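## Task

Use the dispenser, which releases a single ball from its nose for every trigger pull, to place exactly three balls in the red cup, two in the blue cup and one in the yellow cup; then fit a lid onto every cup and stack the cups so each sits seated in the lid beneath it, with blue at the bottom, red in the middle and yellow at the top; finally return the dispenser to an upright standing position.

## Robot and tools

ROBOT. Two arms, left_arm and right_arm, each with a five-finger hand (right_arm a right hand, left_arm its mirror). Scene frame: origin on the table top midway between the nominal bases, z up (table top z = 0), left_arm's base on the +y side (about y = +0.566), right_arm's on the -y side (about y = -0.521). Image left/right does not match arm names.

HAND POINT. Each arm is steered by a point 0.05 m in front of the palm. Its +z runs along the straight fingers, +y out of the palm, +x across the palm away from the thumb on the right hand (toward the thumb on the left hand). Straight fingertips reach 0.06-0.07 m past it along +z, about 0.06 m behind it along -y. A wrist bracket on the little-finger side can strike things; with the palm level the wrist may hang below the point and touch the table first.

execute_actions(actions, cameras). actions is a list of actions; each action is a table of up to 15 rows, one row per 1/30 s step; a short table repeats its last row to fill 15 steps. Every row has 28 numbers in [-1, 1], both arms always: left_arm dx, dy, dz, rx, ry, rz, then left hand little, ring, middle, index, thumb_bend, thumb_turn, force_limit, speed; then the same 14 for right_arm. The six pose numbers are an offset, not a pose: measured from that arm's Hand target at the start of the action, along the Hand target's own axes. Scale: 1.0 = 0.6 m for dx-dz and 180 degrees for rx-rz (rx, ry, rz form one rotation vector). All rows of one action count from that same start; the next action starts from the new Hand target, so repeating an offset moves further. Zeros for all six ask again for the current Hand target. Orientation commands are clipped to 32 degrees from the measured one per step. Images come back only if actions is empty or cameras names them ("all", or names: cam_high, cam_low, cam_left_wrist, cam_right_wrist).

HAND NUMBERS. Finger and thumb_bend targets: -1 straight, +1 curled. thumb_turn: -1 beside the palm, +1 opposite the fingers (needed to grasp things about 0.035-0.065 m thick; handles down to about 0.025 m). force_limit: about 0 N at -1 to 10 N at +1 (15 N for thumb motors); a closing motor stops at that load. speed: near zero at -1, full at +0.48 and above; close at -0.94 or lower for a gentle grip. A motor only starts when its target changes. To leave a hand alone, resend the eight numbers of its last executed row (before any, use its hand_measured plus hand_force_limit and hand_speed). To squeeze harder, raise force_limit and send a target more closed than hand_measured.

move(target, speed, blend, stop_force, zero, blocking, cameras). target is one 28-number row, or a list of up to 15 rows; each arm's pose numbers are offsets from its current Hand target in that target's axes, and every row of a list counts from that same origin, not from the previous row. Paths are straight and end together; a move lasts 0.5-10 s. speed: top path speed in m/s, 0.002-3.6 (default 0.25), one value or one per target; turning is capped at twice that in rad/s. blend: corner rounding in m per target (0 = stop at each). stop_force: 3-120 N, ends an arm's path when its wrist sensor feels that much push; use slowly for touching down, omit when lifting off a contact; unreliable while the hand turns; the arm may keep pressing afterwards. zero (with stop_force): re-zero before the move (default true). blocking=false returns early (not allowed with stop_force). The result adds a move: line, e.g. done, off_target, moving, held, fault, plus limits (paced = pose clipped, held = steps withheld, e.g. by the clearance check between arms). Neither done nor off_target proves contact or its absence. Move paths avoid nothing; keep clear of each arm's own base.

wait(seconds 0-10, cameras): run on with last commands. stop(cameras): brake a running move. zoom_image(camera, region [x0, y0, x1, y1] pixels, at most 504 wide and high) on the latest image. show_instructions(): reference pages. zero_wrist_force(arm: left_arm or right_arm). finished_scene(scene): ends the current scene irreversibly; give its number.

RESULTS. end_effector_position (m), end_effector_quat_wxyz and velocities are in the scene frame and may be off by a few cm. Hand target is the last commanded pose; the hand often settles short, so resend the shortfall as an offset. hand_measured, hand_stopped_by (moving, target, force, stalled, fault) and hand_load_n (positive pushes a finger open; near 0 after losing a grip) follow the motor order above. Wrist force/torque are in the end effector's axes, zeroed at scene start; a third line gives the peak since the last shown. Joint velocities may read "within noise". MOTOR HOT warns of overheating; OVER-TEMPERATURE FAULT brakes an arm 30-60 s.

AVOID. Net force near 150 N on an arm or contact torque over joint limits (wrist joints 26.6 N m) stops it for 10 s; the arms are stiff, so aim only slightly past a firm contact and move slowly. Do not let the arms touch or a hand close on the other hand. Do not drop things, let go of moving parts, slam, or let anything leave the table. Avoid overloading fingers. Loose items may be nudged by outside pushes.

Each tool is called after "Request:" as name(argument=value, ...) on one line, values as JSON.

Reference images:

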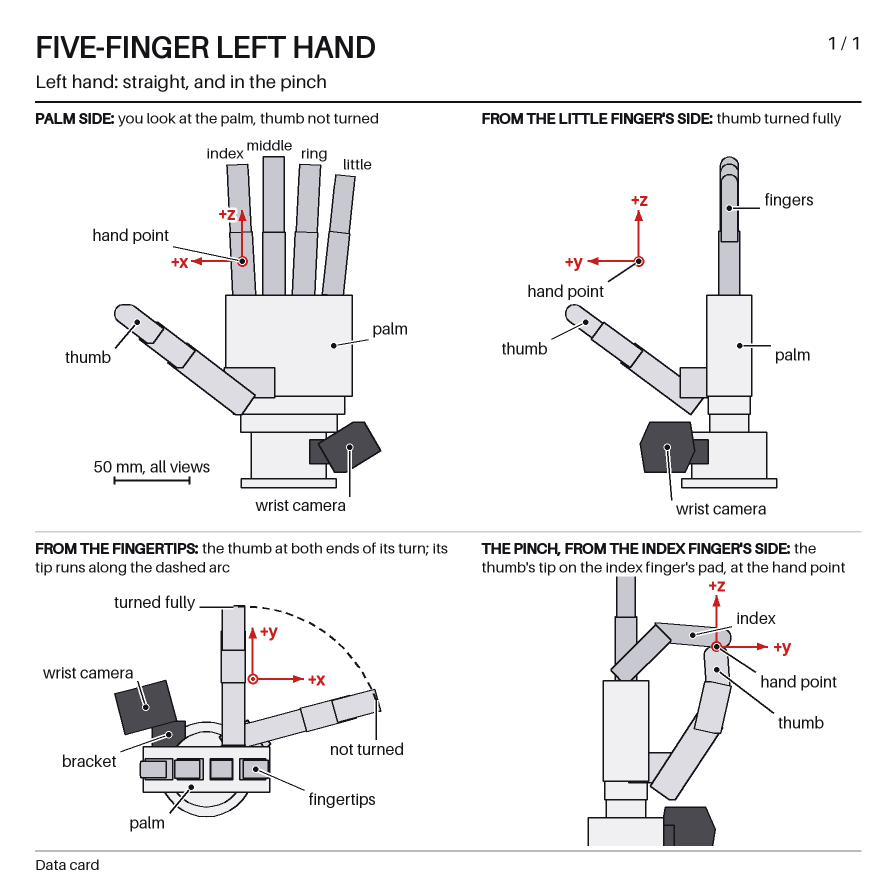

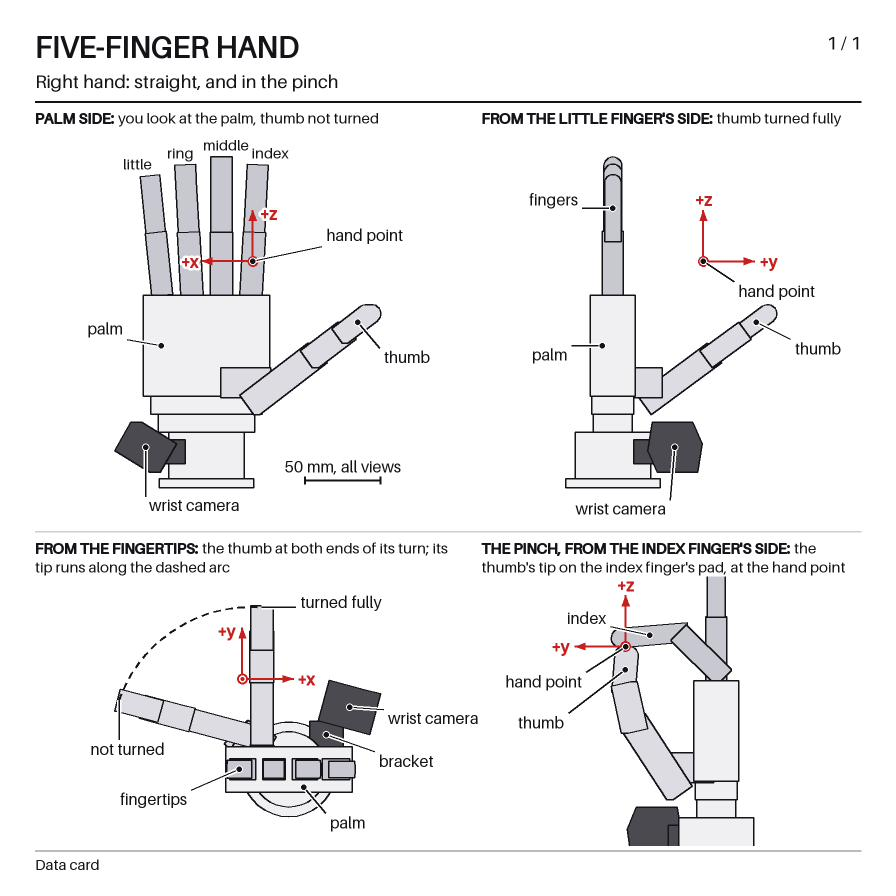

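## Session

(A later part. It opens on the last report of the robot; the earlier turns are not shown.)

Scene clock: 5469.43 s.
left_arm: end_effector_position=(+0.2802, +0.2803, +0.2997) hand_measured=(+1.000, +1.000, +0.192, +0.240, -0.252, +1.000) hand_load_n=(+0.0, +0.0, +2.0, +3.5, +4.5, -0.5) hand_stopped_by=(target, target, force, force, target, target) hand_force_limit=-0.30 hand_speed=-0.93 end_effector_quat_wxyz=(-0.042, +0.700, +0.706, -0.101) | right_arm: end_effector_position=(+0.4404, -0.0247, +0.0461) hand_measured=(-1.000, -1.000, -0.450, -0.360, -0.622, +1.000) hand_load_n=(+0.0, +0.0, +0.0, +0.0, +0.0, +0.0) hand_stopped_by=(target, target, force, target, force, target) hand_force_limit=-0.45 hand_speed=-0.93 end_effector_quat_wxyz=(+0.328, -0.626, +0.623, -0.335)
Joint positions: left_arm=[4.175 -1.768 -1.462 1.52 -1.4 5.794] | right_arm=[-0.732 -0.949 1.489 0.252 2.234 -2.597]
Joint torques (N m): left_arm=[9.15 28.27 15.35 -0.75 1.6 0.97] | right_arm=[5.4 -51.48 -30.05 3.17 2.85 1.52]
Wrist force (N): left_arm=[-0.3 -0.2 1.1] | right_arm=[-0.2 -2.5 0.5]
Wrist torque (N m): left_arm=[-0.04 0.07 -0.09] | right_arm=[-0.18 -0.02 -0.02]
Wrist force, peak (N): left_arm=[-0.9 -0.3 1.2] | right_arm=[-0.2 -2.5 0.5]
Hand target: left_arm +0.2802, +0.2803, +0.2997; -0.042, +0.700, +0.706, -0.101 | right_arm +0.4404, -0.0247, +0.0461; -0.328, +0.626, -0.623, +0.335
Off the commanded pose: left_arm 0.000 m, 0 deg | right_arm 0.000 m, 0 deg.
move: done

Request:
execute_actions(actions=[], cameras=["cam_low","cam_right_wrist"])

Request:
zoom_image(camera="cam_low", region=[490, 290, 620, 400])

Request:
zoom_image(camera="cam_right_wrist", region=[180, 100, 560, 380])

Scene clock: 5477.83 s.
left_arm: end_effector_position=(+0.2802, +0.2803, +0.2997) hand_measured=(+1.000, +1.000, +0.192, +0.240, -0.252, +1.000) hand_load_n=(+0.0, +0.0, +2.0, +3.5, +4.5, -0.5) hand_stopped_by=(target, target, force, force, target, target) hand_force_limit=-0.30 hand_speed=-0.93 end_effector_quat_wxyz=(-0.042, +0.700, +0.706, -0.101) | right_arm: end_effector_position=(+0.4404, -0.0247, +0.0461) hand_measured=(-1.000, -1.000, -0.450, -0.360, -0.622, +1.000) hand_load_n=(+0.0, +0.0, +0.0, +0.0, +0.0, +0.0) hand_stopped_by=(target, target, force, target, force, target) hand_force_limit=-0.45 hand_speed=-0.93 end_effector_quat_wxyz=(+0.328, -0.626, +0.623, -0.335)
Joint positions: left_arm=[4.175 -1.768 -1.462 1.52 -1.4 5.794] | right_arm=[-0.732 -0.949 1.489 0.252 2.234 -2.597]
Joint velocities: within noise
Joint torques (N m): left_arm=[8.26 27.56 14.56 -0.64 1.74 1.03] | right_arm=[4.97 -48.42 -28.81 2.81 2.32 1.37]
Wrist force (N): left_arm=[-0.6 -0.1 1.0] | right_arm=[-0.2 -2.0 0.4]
Wrist torque (N m): left_arm=[-0.02 0.12 -0.12] | right_arm=[-0.11 -0.02 -0.01]
Wrist force, peak (N): left_arm=[-1.0 -0.1 1.1] | right_arm=[0.0 -2.3 0.8]
Hand target: left_arm +0.2802, +0.2803, +0.2997; -0.042, +0.700, +0.706, -0.101 | right_arm +0.4404, -0.0247, +0.0461; -0.328, +0.626, -0.623, +0.335
Off the commanded pose: left_arm 0.000 m, 0 deg | right_arm 0.000 m, 0 deg.
camera_calibration:
cam_right_wrist: T_world_to_cam=[[-0.525267, -0.314428, -0.790715, 0.258653], [-0.499245, 0.866365, -0.0128651, 0.258377], [0.689093, 0.388003, -0.61205, -0.147719], [0, 0, 0, 1]] pos_world=[0.366647, -0.0852056, 0.117434]
Images, in order (width x height): cam_low 896x504, cam_right_wrist 672x504.

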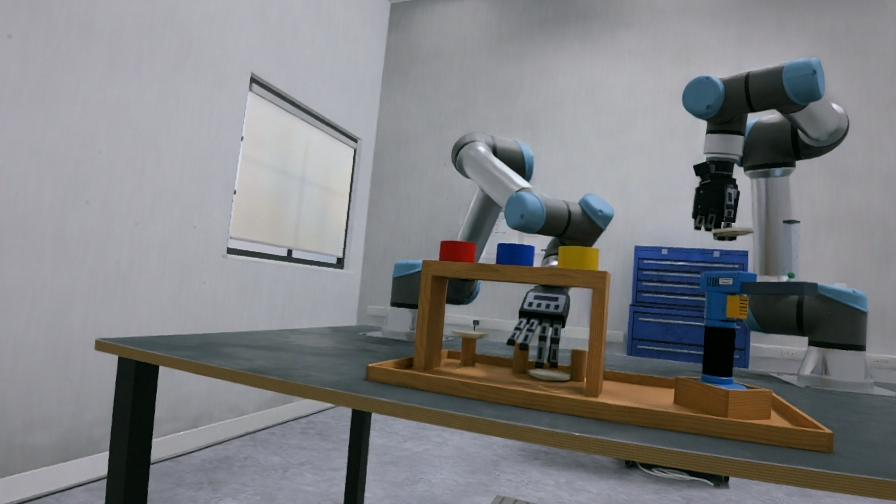

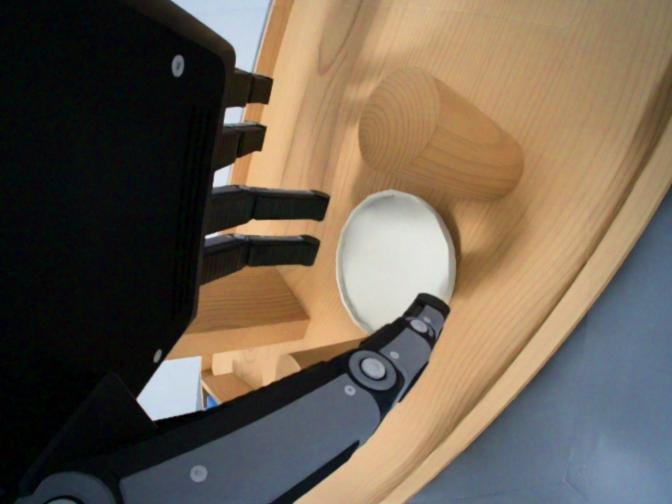

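Scaled by 3.877 from the camera's 896x504 image, which has a finer 1280x720 frame.

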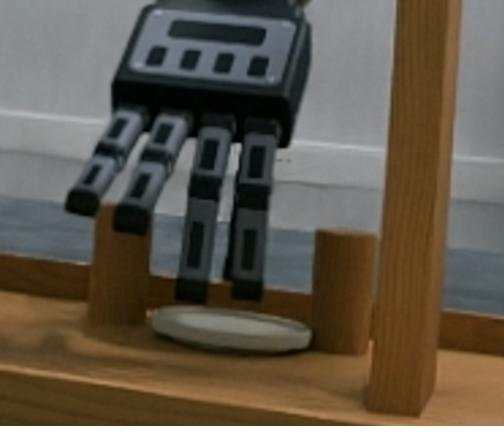

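Scaled by 1.326 from the camera's 672x504 image, which has a finer 960x720 frame.

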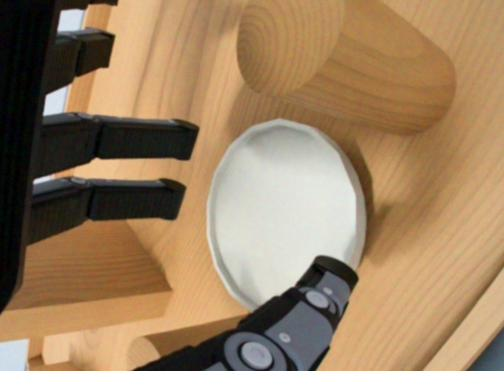

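Request:
move(target=[[0,0,0,0,0,0,1,1,0.35,0.35,-0.25,1,-0.3,-0.93,0,0,0,0,0,0,-1,-1,-0.7,-0.7,-0.75,1,-0.5,-0.8],[0,0,0,0,0,0,1,1,0.35,0.35,-0.25,1,-0.3,-0.93,-0.004,0.0089,0.0047,-0.0222,0.0249,-0.0368,-1,-1,-0.7,-0.7,-0.75,1,-0.5,-0.8]], speed=0.05, cameras=["cam_low","cam_right_wrist"])

Request:
zoom_image(camera="cam_low", region=[490, 290, 620, 400])

Scene clock: 5605.20 s.
left_arm: end_effector_position=(+0.2802, +0.2803, +0.2997) hand_measured=(+1.000, +1.000, +0.192, +0.240, -0.252, +1.000) hand_load_n=(+0.0, +0.0, +2.0, +3.5, +4.5, -0.5) hand_stopped_by=(target, target, force, force, target, target) hand_force_limit=-0.30 hand_speed=-0.93 end_effector_quat_wxyz=(-0.042, +0.700, +0.706, -0.101) | right_arm: end_effector_position=(+0.4398, -0.0224, +0.0401) hand_measured=(-1.000, -1.000, -0.700, -0.700, -0.750, +1.000) hand_load_n=(+0.0, +0.0, +0.0, +0.0, +0.0, +0.0) hand_stopped_by=(target, target, target, target, target, target) hand_force_limit=-0.50 hand_speed=-0.80 end_effector_quat_wxyz=(+0.261, -0.658, +0.610, -0.356)
Joint positions: left_arm=[4.175 -1.768 -1.462 1.52 -1.4 5.794] | right_arm=[-0.712 -0.857 1.334 0.456 2.278 -2.612]
Joint torques (N m): left_arm=[8.53 27.78 14.6 -0.78 1.51 1.03] | right_arm=[5.28 -39.29 -30.2 3.54 3.03 0.54]
Wrist force (N): left_arm=[-0.3 -0.3 0.9] | right_arm=[0.5 -1.8 -0.6]
Wrist torque (N m): left_arm=[-0.04 0.07 -0.09] | right_arm=[-0.01 -0.02 0.03]
Wrist force, peak (N): left_arm=[-0.6 0.0 1.4] | right_arm=[0.5 -2.5 0.2]
Hand target: left_arm +0.2802, +0.2803, +0.2997; -0.042, +0.700, +0.706, -0.101 | right_arm +0.4398, -0.0223, +0.0401; -0.261, +0.658, -0.610, +0.356
Off the commanded pose: left_arm 0.000 m, 0 deg | right_arm 0.000 m, 0 deg.
move: done
camera_calibration:
cam_right_wrist: T_world_to_cam=[[-0.577669, -0.418202, -0.701004, 0.271414], [-0.502571, 0.858933, -0.0982696, 0.260713], [0.643211, 0.295537, -0.706355, -0.130026], [0, 0, 0, 1]] pos_world=[0.371448, -0.0720014, 0.124038]
Images, in order (width x height): cam_low 896x504, cam_right_wrist 672x504.

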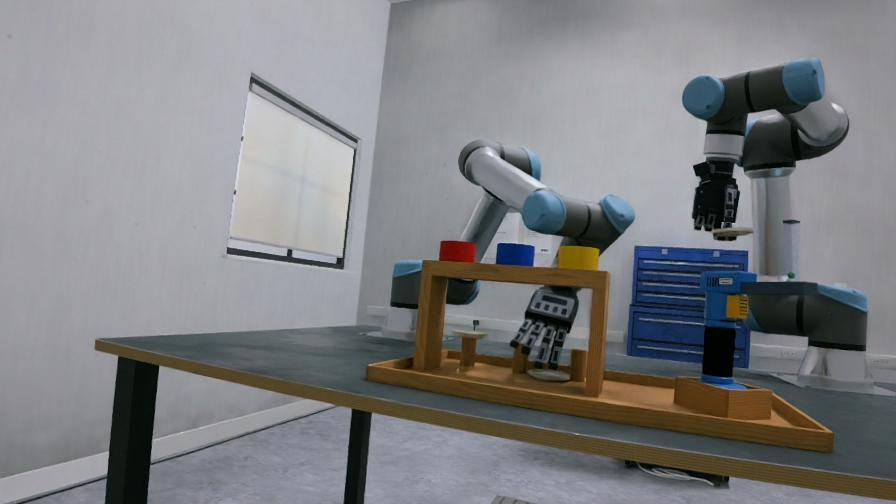

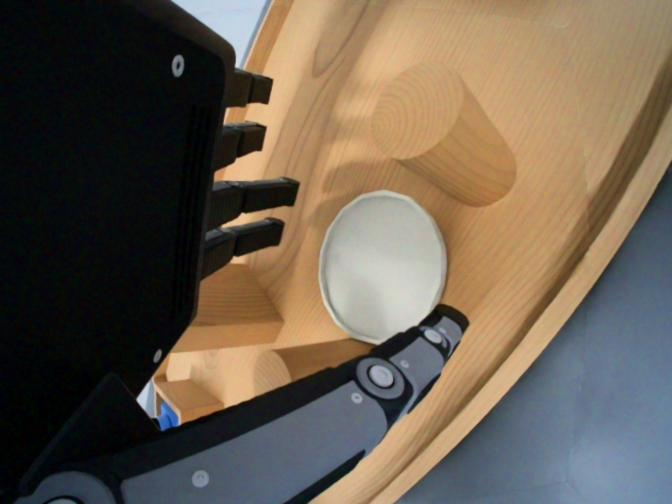

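Scaled by 3.877 from the camera's 896x504 image, which has a finer 1280x720 frame.

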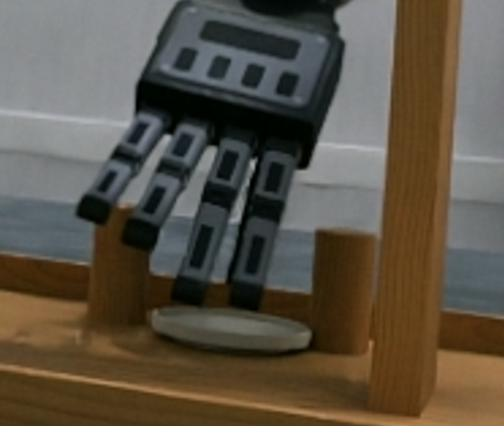

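Request:
move(target=[0,0,0,0,0,0,1,1,0.35,0.35,-0.25,1,-0.3,-0.93,-0.0045,0.0233,0.0183,0,0,0,-1,-1,-0.7,-0.7,-0.75,1,-0.5,-0.8], speed=0.012, stop_force=3, cameras=["cam_low","cam_right_wrist"])

Request:
zoom_image(camera="cam_low", region=[490, 290, 620, 400])

Request:
zoom_image(camera="cam_right_wrist", region=[180, 100, 560, 380])

Scene clock: 5619.77 s.
left_arm: end_effector_position=(+0.2802, +0.2803, +0.2997) hand_measured=(+1.000, +1.000, +0.192, +0.240, -0.252, +1.000) hand_load_n=(+0.0, +0.0, +2.0, +3.5, +4.5, -0.5) hand_stopped_by=(target, target, force, force, target, target) hand_force_limit=-0.30 hand_speed=-0.93 end_effector_quat_wxyz=(-0.042, +0.700, +0.706, -0.101) | right_arm: end_effector_position=(+0.4398, -0.0223, +0.0221) hand_measured=(-1.000, -1.000, -0.700, -0.700, -0.750, +1.000) hand_load_n=(+0.0, +0.0, +0.0, -0.5, +0.0, +0.0) hand_stopped_by=(target, target, target, target, target, target) hand_force_limit=-0.50 hand_speed=-0.80 end_effector_quat_wxyz=(+0.261, -0.658, +0.610, -0.356)
Joint positions: left_arm=[4.175 -1.768 -1.462 1.52 -1.4 5.794] | right_arm=[-0.712 -0.836 1.348 0.421 2.279 -2.612]
Joint torques (N m): left_arm=[8.43 28.01 15.77 -0.69 1.56 1.02] | right_arm=[4.73 -39.38 -8.68 -0.74 2.78 0.14]
Wrist force (N): left_arm=[-0.5 -0.2 0.7] | right_arm=[0.5 -1.7 -0.4]
Wrist torque (N m): left_arm=[-0.02 0.09 -0.10] | right_arm=[0.00 -0.02 0.02]
Wrist force, peak (N): left_arm=[-0.9 -0.3 1.2] | right_arm=[0.5 -2.0 -0.4]
Hand target: left_arm +0.2802, +0.2803, +0.2997; -0.042, +0.700, +0.706, -0.101 | right_arm +0.4398, -0.0223, +0.0221; -0.261, +0.658, -0.610, +0.356
Off the commanded pose: left_arm 0.000 m, 0 deg | right_arm 0.000 m, 0 deg.
move: done
camera_calibration:
cam_right_wrist: T_world_to_cam=[[-0.577801, -0.41823, -0.700878, 0.258831], [-0.502512, 0.858964, -0.0982945, 0.258926], [0.643139, 0.295405, -0.706476, -0.14271], [0, 0, 0, 1]] pos_world=[0.371448, -0.0720009, 0.106039]
Images, in order (width x height): cam_low 896x504, cam_right_wrist 672x504.

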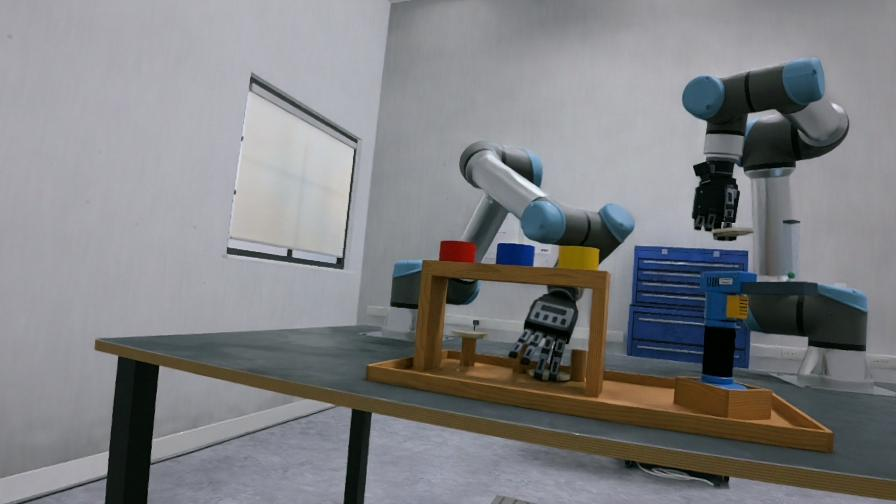

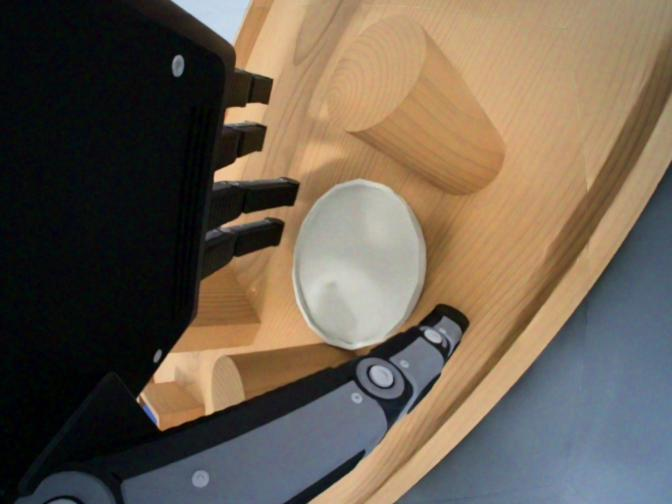

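Scaled by 3.877 from the camera's 896x504 image, which has a finer 1280x720 frame.

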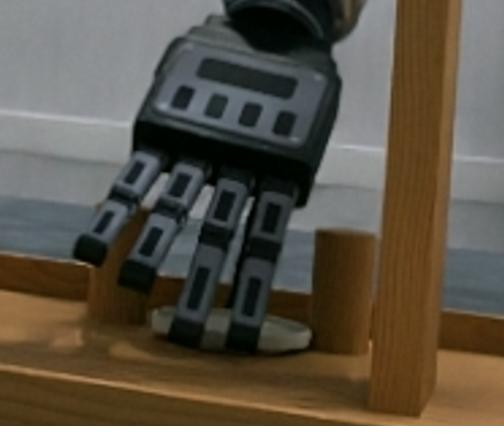

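Scaled by 1.326 from the camera's 672x504 image, which has a finer 960x720 frame.

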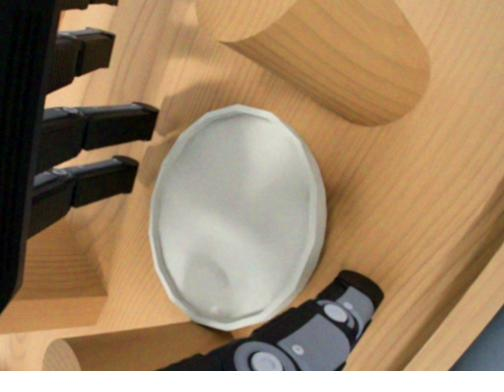

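Request:
move(target=[[0,0,0,0,0,0,1,1,0.35,0.35,-0.25,1,-0.3,-0.93,-0.0015,-0.0006,-0.0005,0,0,0,-1,-1,-0.7,-0.7,-0.75,1,-0.5,-0.8],[0,0,0,0,0,0,1,1,0.35,0.35,-0.25,1,-0.3,-0.93,-0.0015,-0.0006,-0.0005,0,0,0,-1,-1,-0.4,-0.4,-0.5,1,-0.4,-0.9]], speed=0.02, cameras=["cam_low","cam_right_wrist"])

Request:
zoom_image(camera="cam_low", region=[490, 290, 620, 400])

Request:
zoom_image(camera="cam_right_wrist", region=[180, 100, 560, 380])

Scene clock: 5648.33 s.
left_arm: end_effector_position=(+0.2802, +0.2803, +0.2997) hand_measured=(+1.000, +1.000, +0.192, +0.240, -0.252, +1.000) hand_load_n=(+0.0, +0.0, +2.0, +3.5, +4.5, -0.5) hand_stopped_by=(target, target, force, force, target, target) hand_force_limit=-0.30 hand_speed=-0.93 end_effector_quat_wxyz=(-0.042, +0.700, +0.706, -0.101) | right_arm: end_effector_position=(+0.4398, -0.0214, +0.0225) hand_measured=(-1.000, -1.000, -0.562, -0.506, -0.556, +1.000) hand_load_n=(+0.0, +0.0, +2.5, +6.0, +4.0, +0.0) hand_stopped_by=(target, target, force, force, force, target) hand_force_limit=-0.40 hand_speed=-0.90 end_effector_quat_wxyz=(+0.261, -0.658, +0.610, -0.356)
Joint positions: left_arm=[4.175 -1.768 -1.462 1.52 -1.4 5.794] | right_arm=[-0.711 -0.834 1.344 0.424 2.279 -2.611]
Joint torques (N m): left_arm=[8.97 27.81 15.45 -0.81 1.48 1.1] | right_arm=[5.78 -39.28 -17.39 3.73 -2.06 0.61]
Wrist force (N): left_arm=[-0.6 -0.1 1.1] | right_arm=[1.2 -7.3 -2.3]
Wrist torque (N m): left_arm=[-0.03 0.12 -0.12] | right_arm=[0.18 -0.01 -0.16]
Wrist force, peak (N): left_arm=[-0.4 -0.2 1.4] | right_arm=[1.4 -9.4 -2.0]
Hand target: left_arm +0.2802, +0.2803, +0.2997; -0.042, +0.700, +0.706, -0.101 | right_arm +0.4398, -0.0214, +0.0224; -0.261, +0.658, -0.610, +0.356
Off the commanded pose: left_arm 0.000 m, 0 deg | right_arm 0.000 m, 0 deg.
move: done
camera_calibration:
cam_right_wrist: T_world_to_cam=[[-0.577783, -0.418221, -0.700898, 0.259525], [-0.50245, 0.858993, -0.0983624, 0.258093], [0.643204, 0.295334, -0.706447, -0.142755], [0, 0, 0, 1]] pos_world=[0.371448, -0.0710007, 0.106439]
Images, in order (width x height): cam_low 896x504, cam_right_wrist 672x504.

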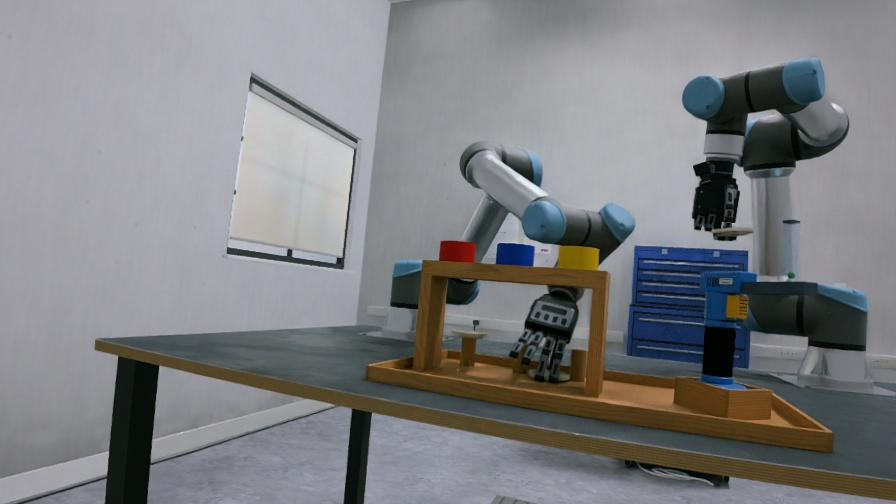

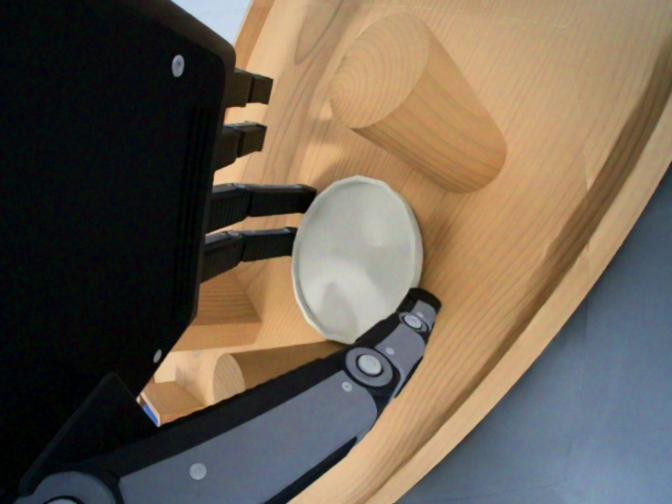

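Scaled by 3.877 from the camera's 896x504 image, which has a finer 1280x720 frame.

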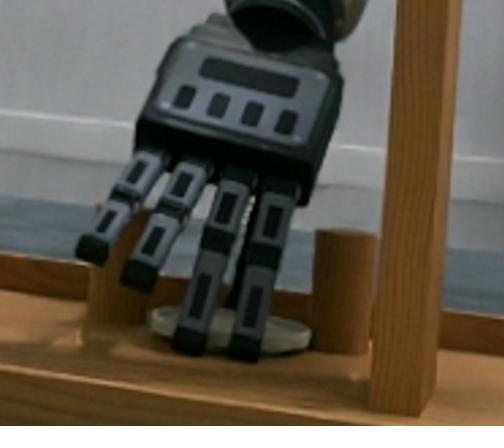

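Scaled by 1.326 from the camera's 672x504 image, which has a finer 960x720 frame.

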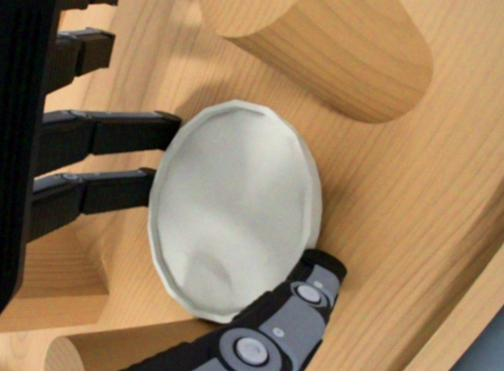

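Request:
move(target=[[0,0,0,0,0,0,1,1,0.35,0.35,-0.25,1,-0.3,-0.93,0.0006,-0.0032,-0.0025,0,0,0,-1,-1,-0.4,-0.4,-0.5,1,-0.4,-0.9],[0,0,0,0,0,0,1,1,0.35,0.35,-0.25,1,-0.3,-0.93,0.0006,-0.0032,-0.0025,0,0,0,-1,-1,-0.38,-0.38,-0.48,1,-0.4,-0.92]], speed=0.02, cameras=["cam_low","cam_right_wrist"])

Request:
zoom_image(camera="cam_low", region=[490, 290, 620, 400])

Request:
zoom_image(camera="cam_right_wrist", region=[180, 100, 560, 380])

Scene clock: 5660.30 s.
left_arm: end_effector_position=(+0.2802, +0.2803, +0.2997) hand_measured=(+1.000, +1.000, +0.192, +0.240, -0.252, +1.000) hand_load_n=(+0.0, +0.0, +2.0, +3.5, +4.5, -0.5) hand_stopped_by=(target, target, force, force, target, target) hand_force_limit=-0.30 hand_speed=-0.93 end_effector_quat_wxyz=(-0.042, +0.700, +0.706, -0.101) | right_arm: end_effector_position=(+0.4398, -0.0214, +0.0249) hand_measured=(-1.000, -1.000, -0.496, -0.506, -0.556, +1.000) hand_load_n=(-0.5, +0.0, +4.5, +0.0, +5.5, +0.5) hand_stopped_by=(target, target, force, force, force, target) hand_force_limit=-0.40 hand_speed=-0.92 end_effector_quat_wxyz=(+0.261, -0.658, +0.610, -0.356)
Joint positions: left_arm=[4.175 -1.768 -1.462 1.52 -1.4 5.794] | right_arm=[-0.711 -0.837 1.342 0.429 2.279 -2.611]
Joint torques (N m): left_arm=[8.4 27.05 15.73 -0.79 1.6 0.9] | right_arm=[5.32 -54.36 -28.61 3.44 2.12 -0.58]
Wrist force (N): left_arm=[-0.6 -0.3 1.0] | right_arm=[0.6 -2.7 -0.7]
Wrist torque (N m): left_arm=[-0.05 0.12 -0.12] | right_arm=[0.01 0.00 -0.16]
Wrist force, peak (N): left_arm=[-0.8 0.0 1.3] | right_arm=[1.4 -7.9 -2.8]
Hand target: left_arm +0.2802, +0.2803, +0.2997; -0.042, +0.700, +0.706, -0.101 | right_arm +0.4398, -0.0214, +0.0249; -0.261, +0.658, -0.610, +0.356
Off the commanded pose: left_arm 0.000 m, 0 deg | right_arm 0.000 m, 0 deg.
move: done
camera_calibration:
cam_right_wrist: T_world_to_cam=[[-0.577853, -0.418222, -0.70084, 0.261227], [-0.502527, 0.858962, -0.0982387, 0.258342], [0.643081, 0.295424, -0.706521, -0.140999], [0, 0, 0, 1]] pos_world=[0.371449, -0.071001, 0.108839]
Images, in order (width x height): cam_low 896x504, cam_right_wrist 672x504.

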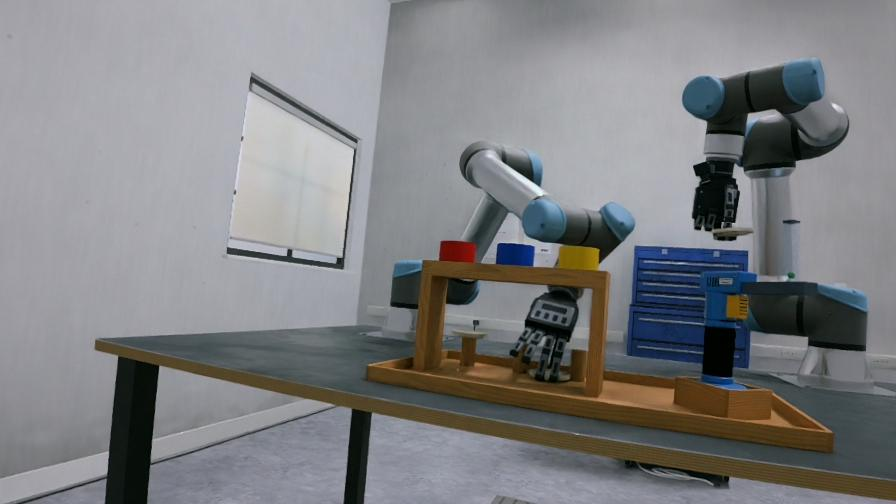

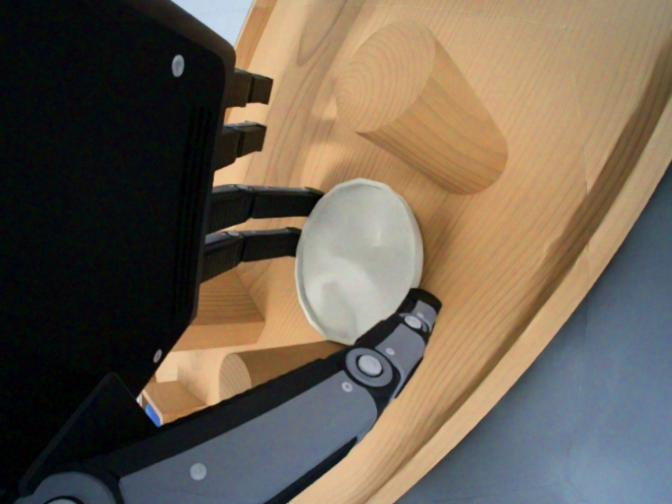

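Scaled by 3.877 from the camera's 896x504 image, which has a finer 1280x720 frame.

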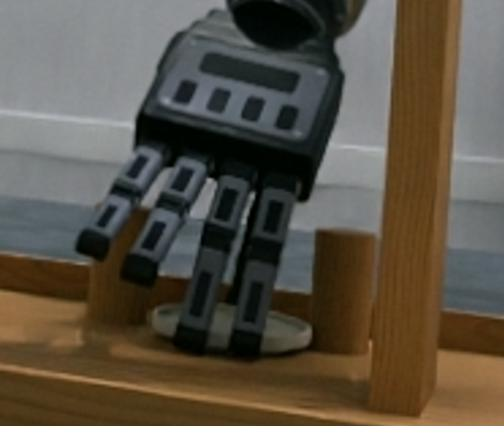

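Scaled by 1.326 from the camera's 672x504 image, which has a finer 960x720 frame.

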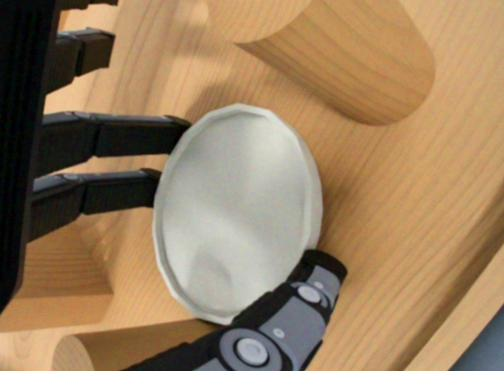

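Request:
move(target=[0,0,0,0,0,0,1,1,0.35,0.35,-0.25,1,-0.3,-0.93,0,0,0,0,0,0,-1,-1,-0.38,-0.42,-0.48,1,-0.4,-0.93], cameras=["cam_low","cam_right_wrist"])

Request:
zoom_image(camera="cam_right_wrist", region=[180, 100, 560, 380])

Request:
zoom_image(camera="cam_low", region=[490, 290, 620, 400])

Scene clock: 5672.30 s.
left_arm: end_effector_position=(+0.2802, +0.2803, +0.2997) hand_measured=(+1.000, +1.000, +0.192, +0.240, -0.252, +1.000) hand_load_n=(+0.0, +0.0, +2.0, +3.5, +4.5, -0.5) hand_stopped_by=(target, target, force, force, target, target) hand_force_limit=-0.30 hand_speed=-0.93 end_effector_quat_wxyz=(-0.042, +0.700, +0.706, -0.101) | right_arm: end_effector_position=(+0.4398, -0.0214, +0.0249) hand_measured=(-1.000, -1.000, -0.496, -0.494, -0.558, +1.000) hand_load_n=(+0.0, +0.0, +3.5, +4.5, +7.0, +0.0) hand_stopped_by=(target, target, force, force, force, target) hand_force_limit=-0.40 hand_speed=-0.93 end_effector_quat_wxyz=(+0.261, -0.658, +0.610, -0.356)
Joint positions: left_arm=[4.175 -1.768 -1.462 1.52 -1.4 5.794] | right_arm=[-0.711 -0.837 1.342 0.429 2.279 -2.611]
Joint torques (N m): left_arm=[8.82 27.91 16.1 -0.81 1.62 1.1] | right_arm=[2.83 -46.38 -21.14 3.65 2.56 1.14]
Wrist force (N): left_arm=[-0.5 -0.3 1.0] | right_arm=[0.7 -4.0 -0.7]
Wrist torque (N m): left_arm=[-0.05 0.10 -0.11] | right_arm=[0.01 -0.01 -0.17]
Wrist force, peak (N): left_arm=[-0.5 -0.4 1.4] | right_arm=[1.0 -4.5 -1.5]
Hand target: left_arm +0.2802, +0.2803, +0.2997; -0.042, +0.700, +0.706, -0.101 | right_arm +0.4398, -0.0214, +0.0249; -0.261, +0.658, -0.610, +0.356
Off the commanded pose: left_arm 0.000 m, 0 deg | right_arm 0.000 m, 0 deg.
move: done
camera_calibration:
cam_right_wrist: T_world_to_cam=[[-0.577801, -0.41823, -0.700878, 0.261211], [-0.502512, 0.858964, -0.0982945, 0.258343], [0.643139, 0.295405, -0.706476, -0.141027], [0, 0, 0, 1]] pos_world=[0.371448, -0.0710009, 0.108839]
Images, in order (width x height): cam_low 896x504, cam_right_wrist 672x504.

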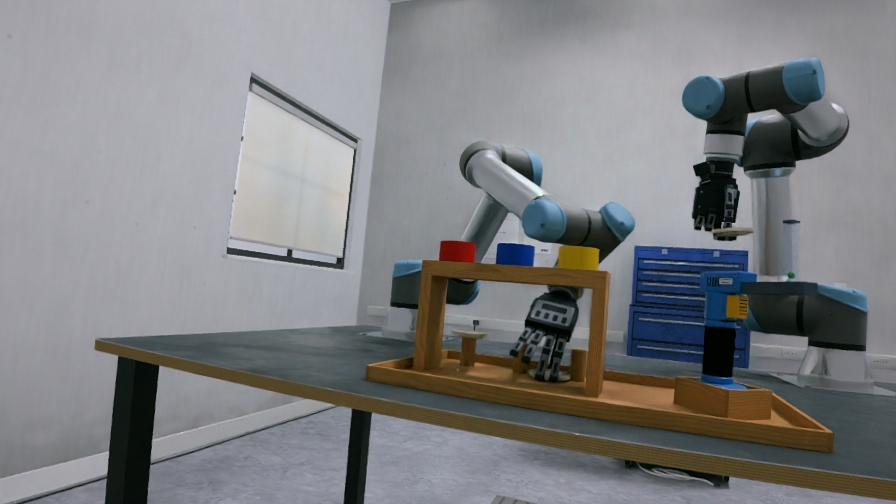

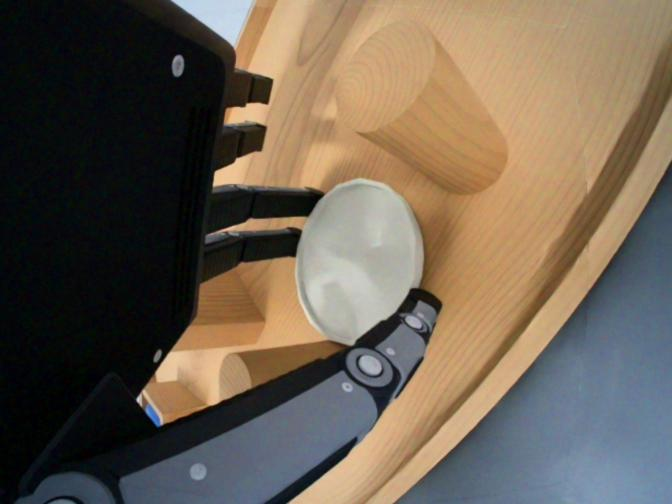

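Scaled by 1.326 from the camera's 672x504 image, which has a finer 960x720 frame.

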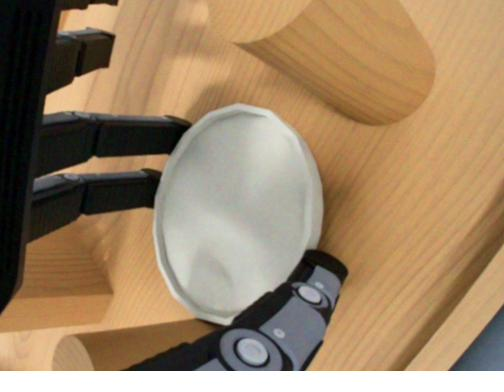

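Scaled by 3.877 from the camera's 896x504 image, which has a finer 1280x720 frame.

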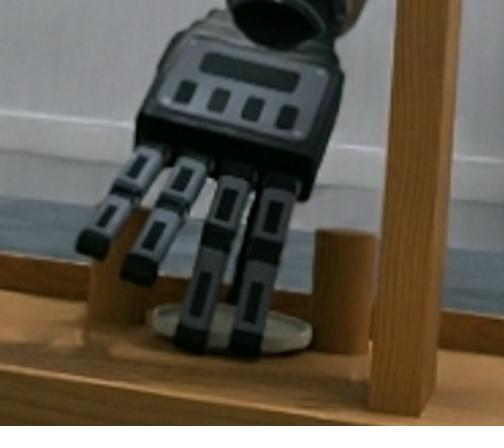

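Request:
move(target=[0,0,0,0,0,0,1,1,0.35,0.35,-0.25,1,-0.3,-0.93,0.005,-0.0259,-0.0203,0,0,0,-1,-1,-0.38,-0.42,-0.48,1,-0.4,-0.93], speed=0.02, cameras=["cam_low","cam_right_wrist"])

Request:
zoom_image(camera="cam_low", region=[490, 290, 620, 400])

Request:
zoom_image(camera="cam_right_wrist", region=[180, 100, 560, 380])

Scene clock: 5681.40 s.
left_arm: end_effector_position=(+0.2802, +0.2803, +0.2997) hand_measured=(+1.000, +1.000, +0.192, +0.240, -0.252, +1.000) hand_load_n=(+0.0, +0.0, +2.0, +3.5, +4.5, -0.5) hand_stopped_by=(target, target, force, force, target, target) hand_force_limit=-0.30 hand_speed=-0.93 end_effector_quat_wxyz=(-0.042, +0.700, +0.706, -0.101) | right_arm: end_effector_position=(+0.4398, -0.0214, +0.0447) hand_measured=(-1.000, -1.000, -0.496, -0.494, -0.558, +1.000) hand_load_n=(+0.0, +0.0, +2.0, +5.0, +6.5, +0.0) hand_stopped_by=(target, target, force, force, force, target) hand_force_limit=-0.40 hand_speed=-0.93 end_effector_quat_wxyz=(+0.261, -0.658, +0.610, -0.356)
Joint positions: left_arm=[4.175 -1.768 -1.462 1.52 -1.4 5.794] | right_arm=[-0.711 -0.86 1.326 0.467 2.279 -2.611]
Joint torques (N m): left_arm=[8.5 28.16 15.73 -0.66 1.53 0.84] | right_arm=[-5.44 -54.65 -30.28 3.56 1.16 -0.57]
Wrist force (N): left_arm=[-0.4 0.0 0.9] | right_arm=[0.6 -1.6 -0.2]
Wrist torque (N m): left_arm=[0.00 0.09 -0.11] | right_arm=[-0.01 -0.05 -0.12]
Wrist force, peak (N): left_arm=[-1.0 -0.1 1.3] | right_arm=[0.9 -4.5 -1.5]
Hand target: left_arm +0.2802, +0.2803, +0.2997; -0.042, +0.700, +0.706, -0.101 | right_arm +0.4398, -0.0214, +0.0449; -0.261, +0.658, -0.610, +0.356
Off the commanded pose: left_arm 0.000 m, 0 deg | right_arm 0.000 m, 0 deg.
move: done
camera_calibration:
cam_right_wrist: T_world_to_cam=[[-0.577818, -0.418282, -0.700833, 0.275085], [-0.502568, 0.858933, -0.0982885, 0.260307], [0.64308, 0.295423, -0.706522, -0.12701], [0, 0, 0, 1]] pos_world=[0.371449, -0.071001, 0.128639]
Images, in order (width x height): cam_low 896x504, cam_right_wrist 672x504.

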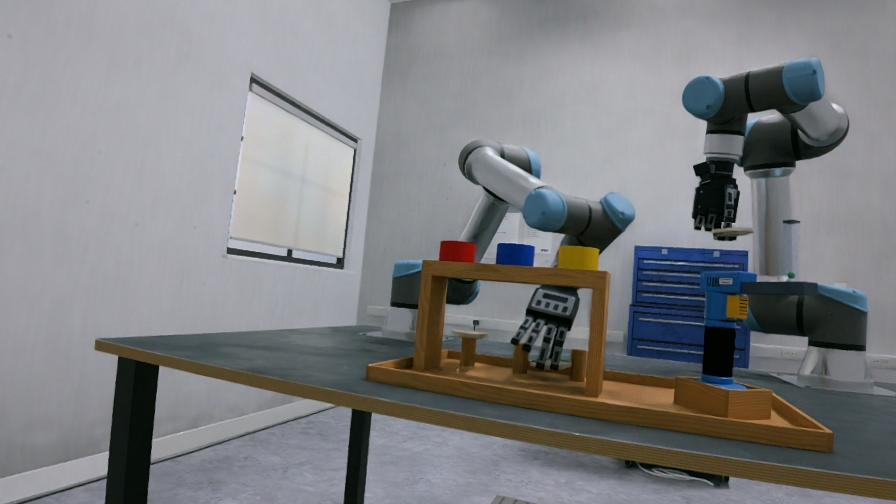

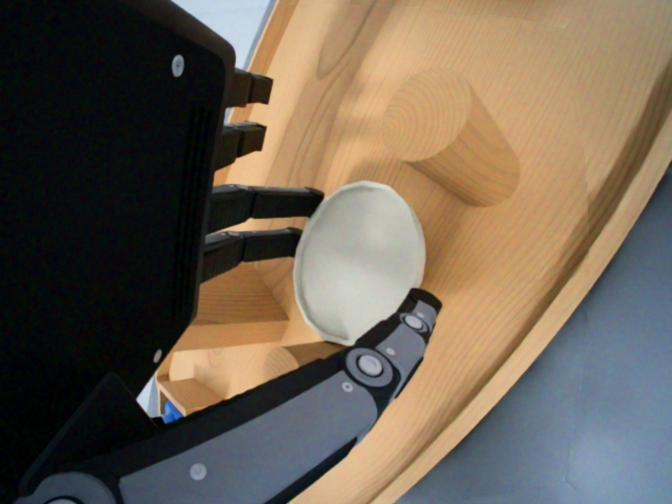

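Scaled by 3.877 from the camera's 896x504 image, which has a finer 1280x720 frame.

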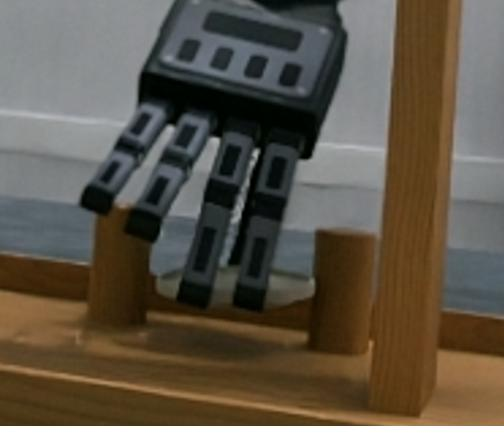

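Scaled by 1.326 from the camera's 672x504 image, which has a finer 960x720 frame.

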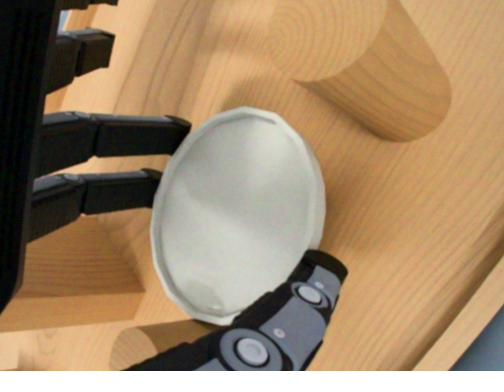

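Request:
move(target=[[0,0,0,0,0,0,1,1,0.35,0.35,-0.25,1,-0.3,-0.93,0.0118,-0.0609,-0.0478,0,0,0,-1,-1,-0.38,-0.42,-0.48,1,-0.4,-0.93],[0,0,0,0,0,0,1,1,0.35,0.35,-0.25,1,-0.3,-0.93,0.0134,0.0213,-0.1739,0,0,0,-1,-1,-0.38,-0.42,-0.48,1,-0.4,-0.93],[0,0,0,0,0,0,1,1,0.35,0.35,-0.25,1,-0.3,-0.93,0.1368,-0.2689,-0.4017,0,0,0,-1,-1,-0.38,-0.42,-0.48,1,-0.4,-0.93]], speed=[0.05,0.08,0.1], blend=[0.01,0.03,0], cameras=["cam_low","cam_right_wrist","cam_high"])

Scene clock: 5720.73 s.
left_arm: end_effector_position=(+0.2802, +0.2803, +0.2997) hand_measured=(+1.000, +1.000, +0.192, +0.240, -0.252, +1.000) hand_load_n=(+0.0, +0.0, +2.5, +3.5, +4.5, -0.5) hand_stopped_by=(target, target, force, force, target, target) hand_force_limit=-0.30 hand_speed=-0.93 end_effector_quat_wxyz=(-0.042, +0.700, +0.706, -0.101) | right_arm: end_effector_position=(+0.3499, -0.0614, +0.3297) hand_measured=(-1.000, -1.000, -0.496, -0.494, -0.558, +1.000) hand_load_n=(+0.0, +0.0, +2.0, +4.5, +6.5, +0.5) hand_stopped_by=(target, target, force, force, force, target) hand_force_limit=-0.40 hand_speed=-0.93 end_effector_quat_wxyz=(+0.261, -0.658, +0.610, -0.356) end_effector_velocity=(-0.001, -0.001, +0.001) end_effector_angular_velocity=(-0.003, +0.002, +0.001)
Joint positions: left_arm=[4.175 -1.768 -1.462 1.52 -1.4 5.794] | right_arm=[-0.623 -1.172 1.087 1.085 2.329 -2.513]
Joint velocities: left_arm=[within noise] | right_arm=[0.001 0 -0.002 0.006 0 0]
Joint torques (N m): left_arm=[8.88 27.49 15.86 -0.87 1.56 0.96] | right_arm=[-6.58 -31.17 -32.93 3.79 -1.6 -0.83]
Wrist force (N): left_arm=[-0.7 -0.3 1.0] | right_arm=[0.3 -2.0 0.1]
Wrist torque (N m): left_arm=[-0.05 0.13 -0.11] | right_arm=[-0.12 -0.04 0.07]
Wrist force, peak (N): left_arm=[-1.1 0.0 1.3] | right_arm=[1.0 -2.7 0.2]
Hand target: left_arm +0.2802, +0.2803, +0.2997; -0.042, +0.700, +0.706, -0.101 | right_arm +0.3499, -0.0614, +0.3298; -0.261, +0.658, -0.610, +0.356
Off the commanded pose: left_arm 0.000 m, 0 deg | right_arm 0.000 m, 0 deg.
move: done
camera_calibration:
cam_right_wrist: T_world_to_cam=[[-0.577764, -0.418137, -0.700964, 0.406228], [-0.502521, 0.858971, -0.0981922, 0.277543], [0.643166, 0.295517, -0.706405, 0.144017], [0, 0, 0, 1]] pos_world=[0.281548, -0.111101, 0.413738]
Images, in order (width x height): cam_high 896x504, cam_low 896x504, cam_right_wrist 672x504.

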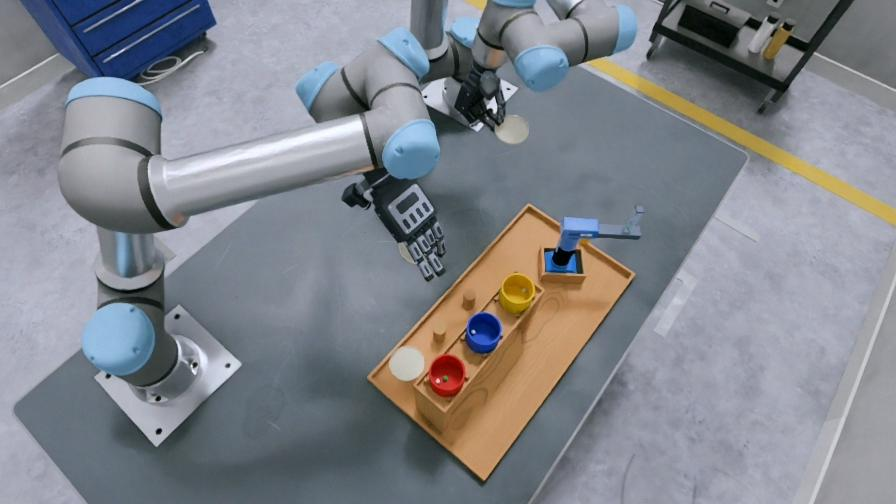

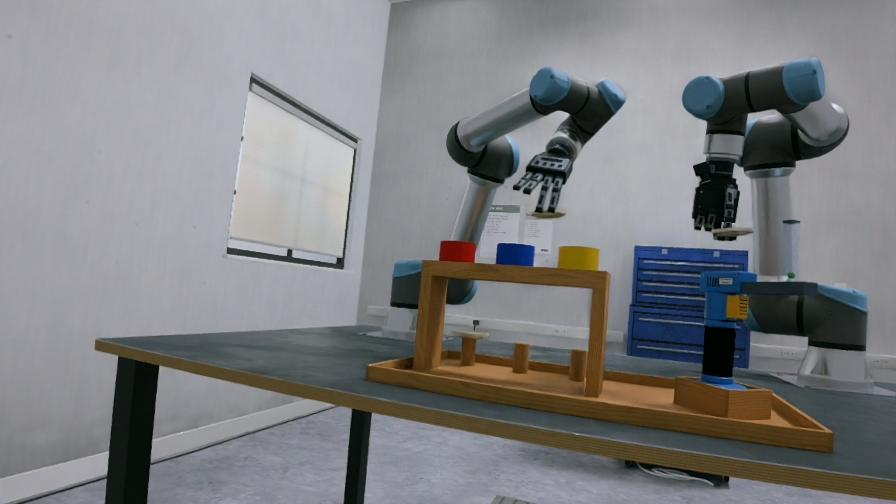

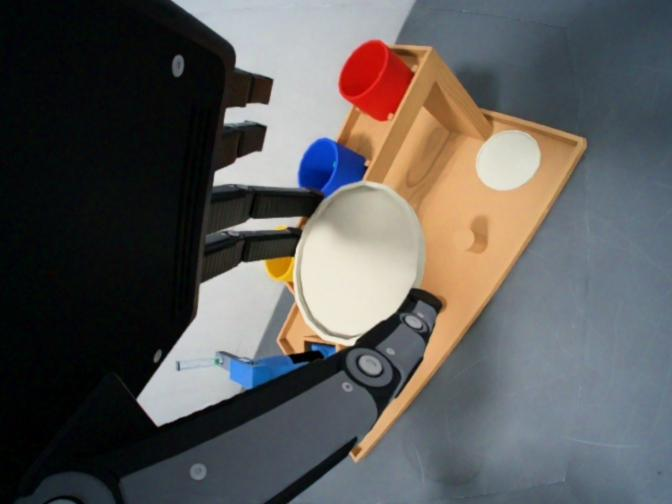

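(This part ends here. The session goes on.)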